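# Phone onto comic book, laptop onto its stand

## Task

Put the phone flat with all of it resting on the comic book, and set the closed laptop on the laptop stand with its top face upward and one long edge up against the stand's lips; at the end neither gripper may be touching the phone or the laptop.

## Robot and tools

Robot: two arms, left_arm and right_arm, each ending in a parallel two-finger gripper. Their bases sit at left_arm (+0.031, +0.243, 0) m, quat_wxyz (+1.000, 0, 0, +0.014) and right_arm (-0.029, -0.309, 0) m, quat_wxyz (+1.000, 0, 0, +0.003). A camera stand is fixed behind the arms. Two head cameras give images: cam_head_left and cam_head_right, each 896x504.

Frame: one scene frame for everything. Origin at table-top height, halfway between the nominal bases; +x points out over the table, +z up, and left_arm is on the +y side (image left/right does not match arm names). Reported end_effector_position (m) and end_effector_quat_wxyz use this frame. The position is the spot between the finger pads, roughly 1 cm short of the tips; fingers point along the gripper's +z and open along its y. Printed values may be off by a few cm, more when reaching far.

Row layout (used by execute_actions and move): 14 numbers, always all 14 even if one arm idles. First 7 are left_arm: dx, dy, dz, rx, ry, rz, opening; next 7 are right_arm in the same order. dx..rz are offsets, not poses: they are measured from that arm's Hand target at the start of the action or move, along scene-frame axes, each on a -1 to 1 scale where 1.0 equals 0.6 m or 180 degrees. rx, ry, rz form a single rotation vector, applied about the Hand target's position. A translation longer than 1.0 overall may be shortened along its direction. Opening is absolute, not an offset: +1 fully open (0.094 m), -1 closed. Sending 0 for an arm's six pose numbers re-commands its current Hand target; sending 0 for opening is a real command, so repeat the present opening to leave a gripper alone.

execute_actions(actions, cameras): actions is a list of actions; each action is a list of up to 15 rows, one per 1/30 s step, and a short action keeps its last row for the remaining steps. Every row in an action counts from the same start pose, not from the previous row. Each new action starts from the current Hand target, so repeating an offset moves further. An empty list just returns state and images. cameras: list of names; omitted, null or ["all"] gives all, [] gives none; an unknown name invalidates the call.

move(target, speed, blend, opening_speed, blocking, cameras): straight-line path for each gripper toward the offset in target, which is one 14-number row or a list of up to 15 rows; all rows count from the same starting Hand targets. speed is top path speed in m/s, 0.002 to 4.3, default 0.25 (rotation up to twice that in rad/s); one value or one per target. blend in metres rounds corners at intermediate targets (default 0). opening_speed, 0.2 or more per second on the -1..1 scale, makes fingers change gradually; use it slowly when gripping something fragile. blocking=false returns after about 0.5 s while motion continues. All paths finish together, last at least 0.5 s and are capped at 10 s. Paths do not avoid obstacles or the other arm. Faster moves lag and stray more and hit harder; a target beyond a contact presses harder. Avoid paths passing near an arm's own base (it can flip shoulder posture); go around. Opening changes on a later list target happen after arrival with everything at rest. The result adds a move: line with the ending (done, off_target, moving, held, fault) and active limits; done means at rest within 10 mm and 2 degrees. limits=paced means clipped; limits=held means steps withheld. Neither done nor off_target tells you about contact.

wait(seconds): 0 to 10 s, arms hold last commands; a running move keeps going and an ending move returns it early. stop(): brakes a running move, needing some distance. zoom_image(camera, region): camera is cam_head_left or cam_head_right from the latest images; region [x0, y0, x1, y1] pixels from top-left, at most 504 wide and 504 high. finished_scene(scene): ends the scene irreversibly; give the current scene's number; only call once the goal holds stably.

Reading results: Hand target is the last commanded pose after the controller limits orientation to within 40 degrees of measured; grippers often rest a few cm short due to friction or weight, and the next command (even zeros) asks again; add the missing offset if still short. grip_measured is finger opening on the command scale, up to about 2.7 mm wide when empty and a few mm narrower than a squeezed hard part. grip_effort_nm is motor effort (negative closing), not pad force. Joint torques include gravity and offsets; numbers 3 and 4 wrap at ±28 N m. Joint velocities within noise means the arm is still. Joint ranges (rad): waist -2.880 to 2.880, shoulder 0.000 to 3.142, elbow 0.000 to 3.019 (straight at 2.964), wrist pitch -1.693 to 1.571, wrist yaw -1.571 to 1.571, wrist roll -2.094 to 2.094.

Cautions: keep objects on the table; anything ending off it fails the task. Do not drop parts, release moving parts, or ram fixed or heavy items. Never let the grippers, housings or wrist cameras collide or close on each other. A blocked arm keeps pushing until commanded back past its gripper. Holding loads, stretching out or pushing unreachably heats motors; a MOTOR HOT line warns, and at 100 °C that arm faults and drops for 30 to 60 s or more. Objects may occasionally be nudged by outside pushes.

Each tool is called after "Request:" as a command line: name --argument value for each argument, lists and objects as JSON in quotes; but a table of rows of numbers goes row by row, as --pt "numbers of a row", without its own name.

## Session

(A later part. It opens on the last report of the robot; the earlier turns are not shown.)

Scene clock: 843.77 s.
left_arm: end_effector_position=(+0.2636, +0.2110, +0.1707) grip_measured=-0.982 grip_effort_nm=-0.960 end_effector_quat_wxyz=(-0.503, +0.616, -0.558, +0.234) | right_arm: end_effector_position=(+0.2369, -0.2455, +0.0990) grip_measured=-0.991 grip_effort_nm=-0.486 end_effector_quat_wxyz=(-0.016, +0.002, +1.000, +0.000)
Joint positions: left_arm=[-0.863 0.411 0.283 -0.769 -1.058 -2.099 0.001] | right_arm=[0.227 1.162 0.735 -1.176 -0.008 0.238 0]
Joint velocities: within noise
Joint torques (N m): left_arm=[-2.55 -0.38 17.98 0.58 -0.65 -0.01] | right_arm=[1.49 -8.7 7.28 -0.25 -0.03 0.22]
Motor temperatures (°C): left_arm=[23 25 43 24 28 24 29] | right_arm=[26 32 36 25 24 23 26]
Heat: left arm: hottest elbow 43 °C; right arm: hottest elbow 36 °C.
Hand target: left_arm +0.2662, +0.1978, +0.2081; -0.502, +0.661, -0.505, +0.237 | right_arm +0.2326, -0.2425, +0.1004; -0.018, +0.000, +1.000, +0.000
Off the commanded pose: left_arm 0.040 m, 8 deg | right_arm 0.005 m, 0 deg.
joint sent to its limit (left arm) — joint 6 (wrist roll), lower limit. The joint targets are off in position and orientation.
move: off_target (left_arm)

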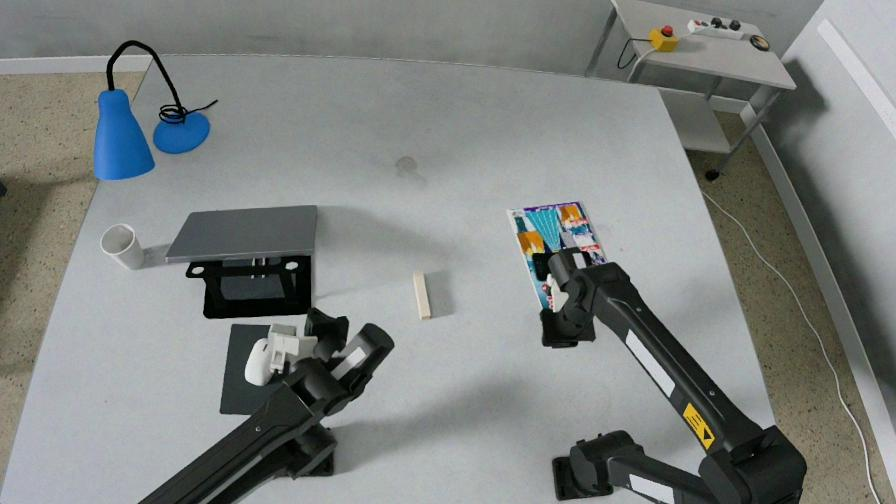

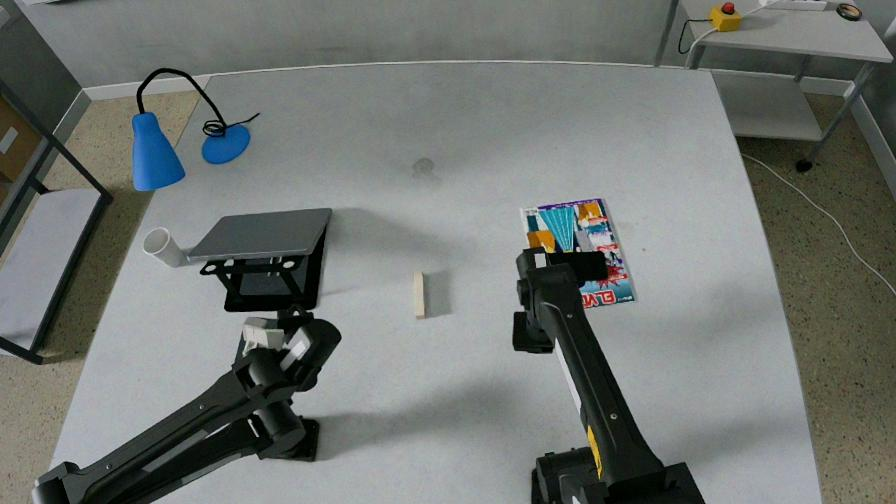

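Request:
zoom_image --camera "cam_head_left" --region '[215, 198, 265, 226]'

Request:
zoom_image --camera "cam_head_left" --region '[265, 195, 325, 229]'

Request:
zoom_image --camera "cam_head_right" --region '[240, 195, 340, 251]'

Request:
zoom_image --camera "cam_head_left" --region '[160, 235, 240, 280]'

Request:
zoom_image --camera "cam_head_right" --region '[180, 240, 260, 285]'

Scaled by 10.080.

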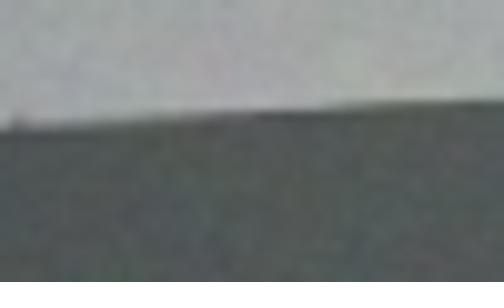

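Scaled by 8.400.

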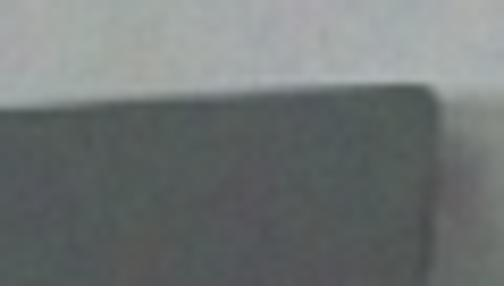

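Scaled by 5.040.

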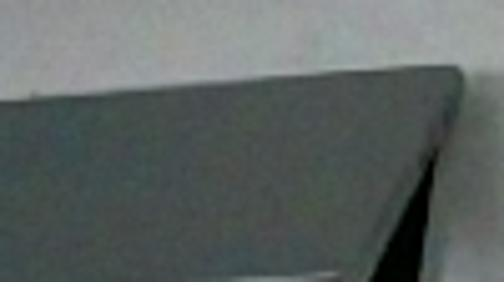

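Scaled by 6.300.

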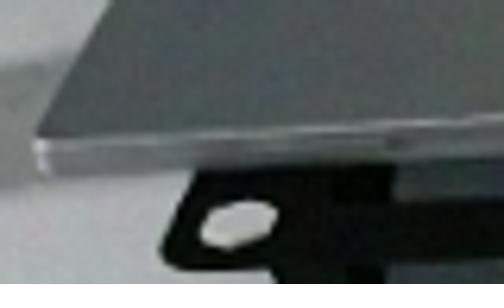

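Scaled by 6.300.

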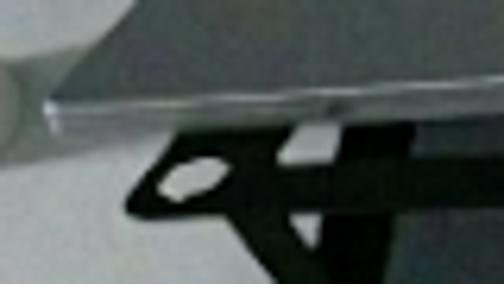

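Request:
finished_scene --scene 1

The scene is finished: the task was done.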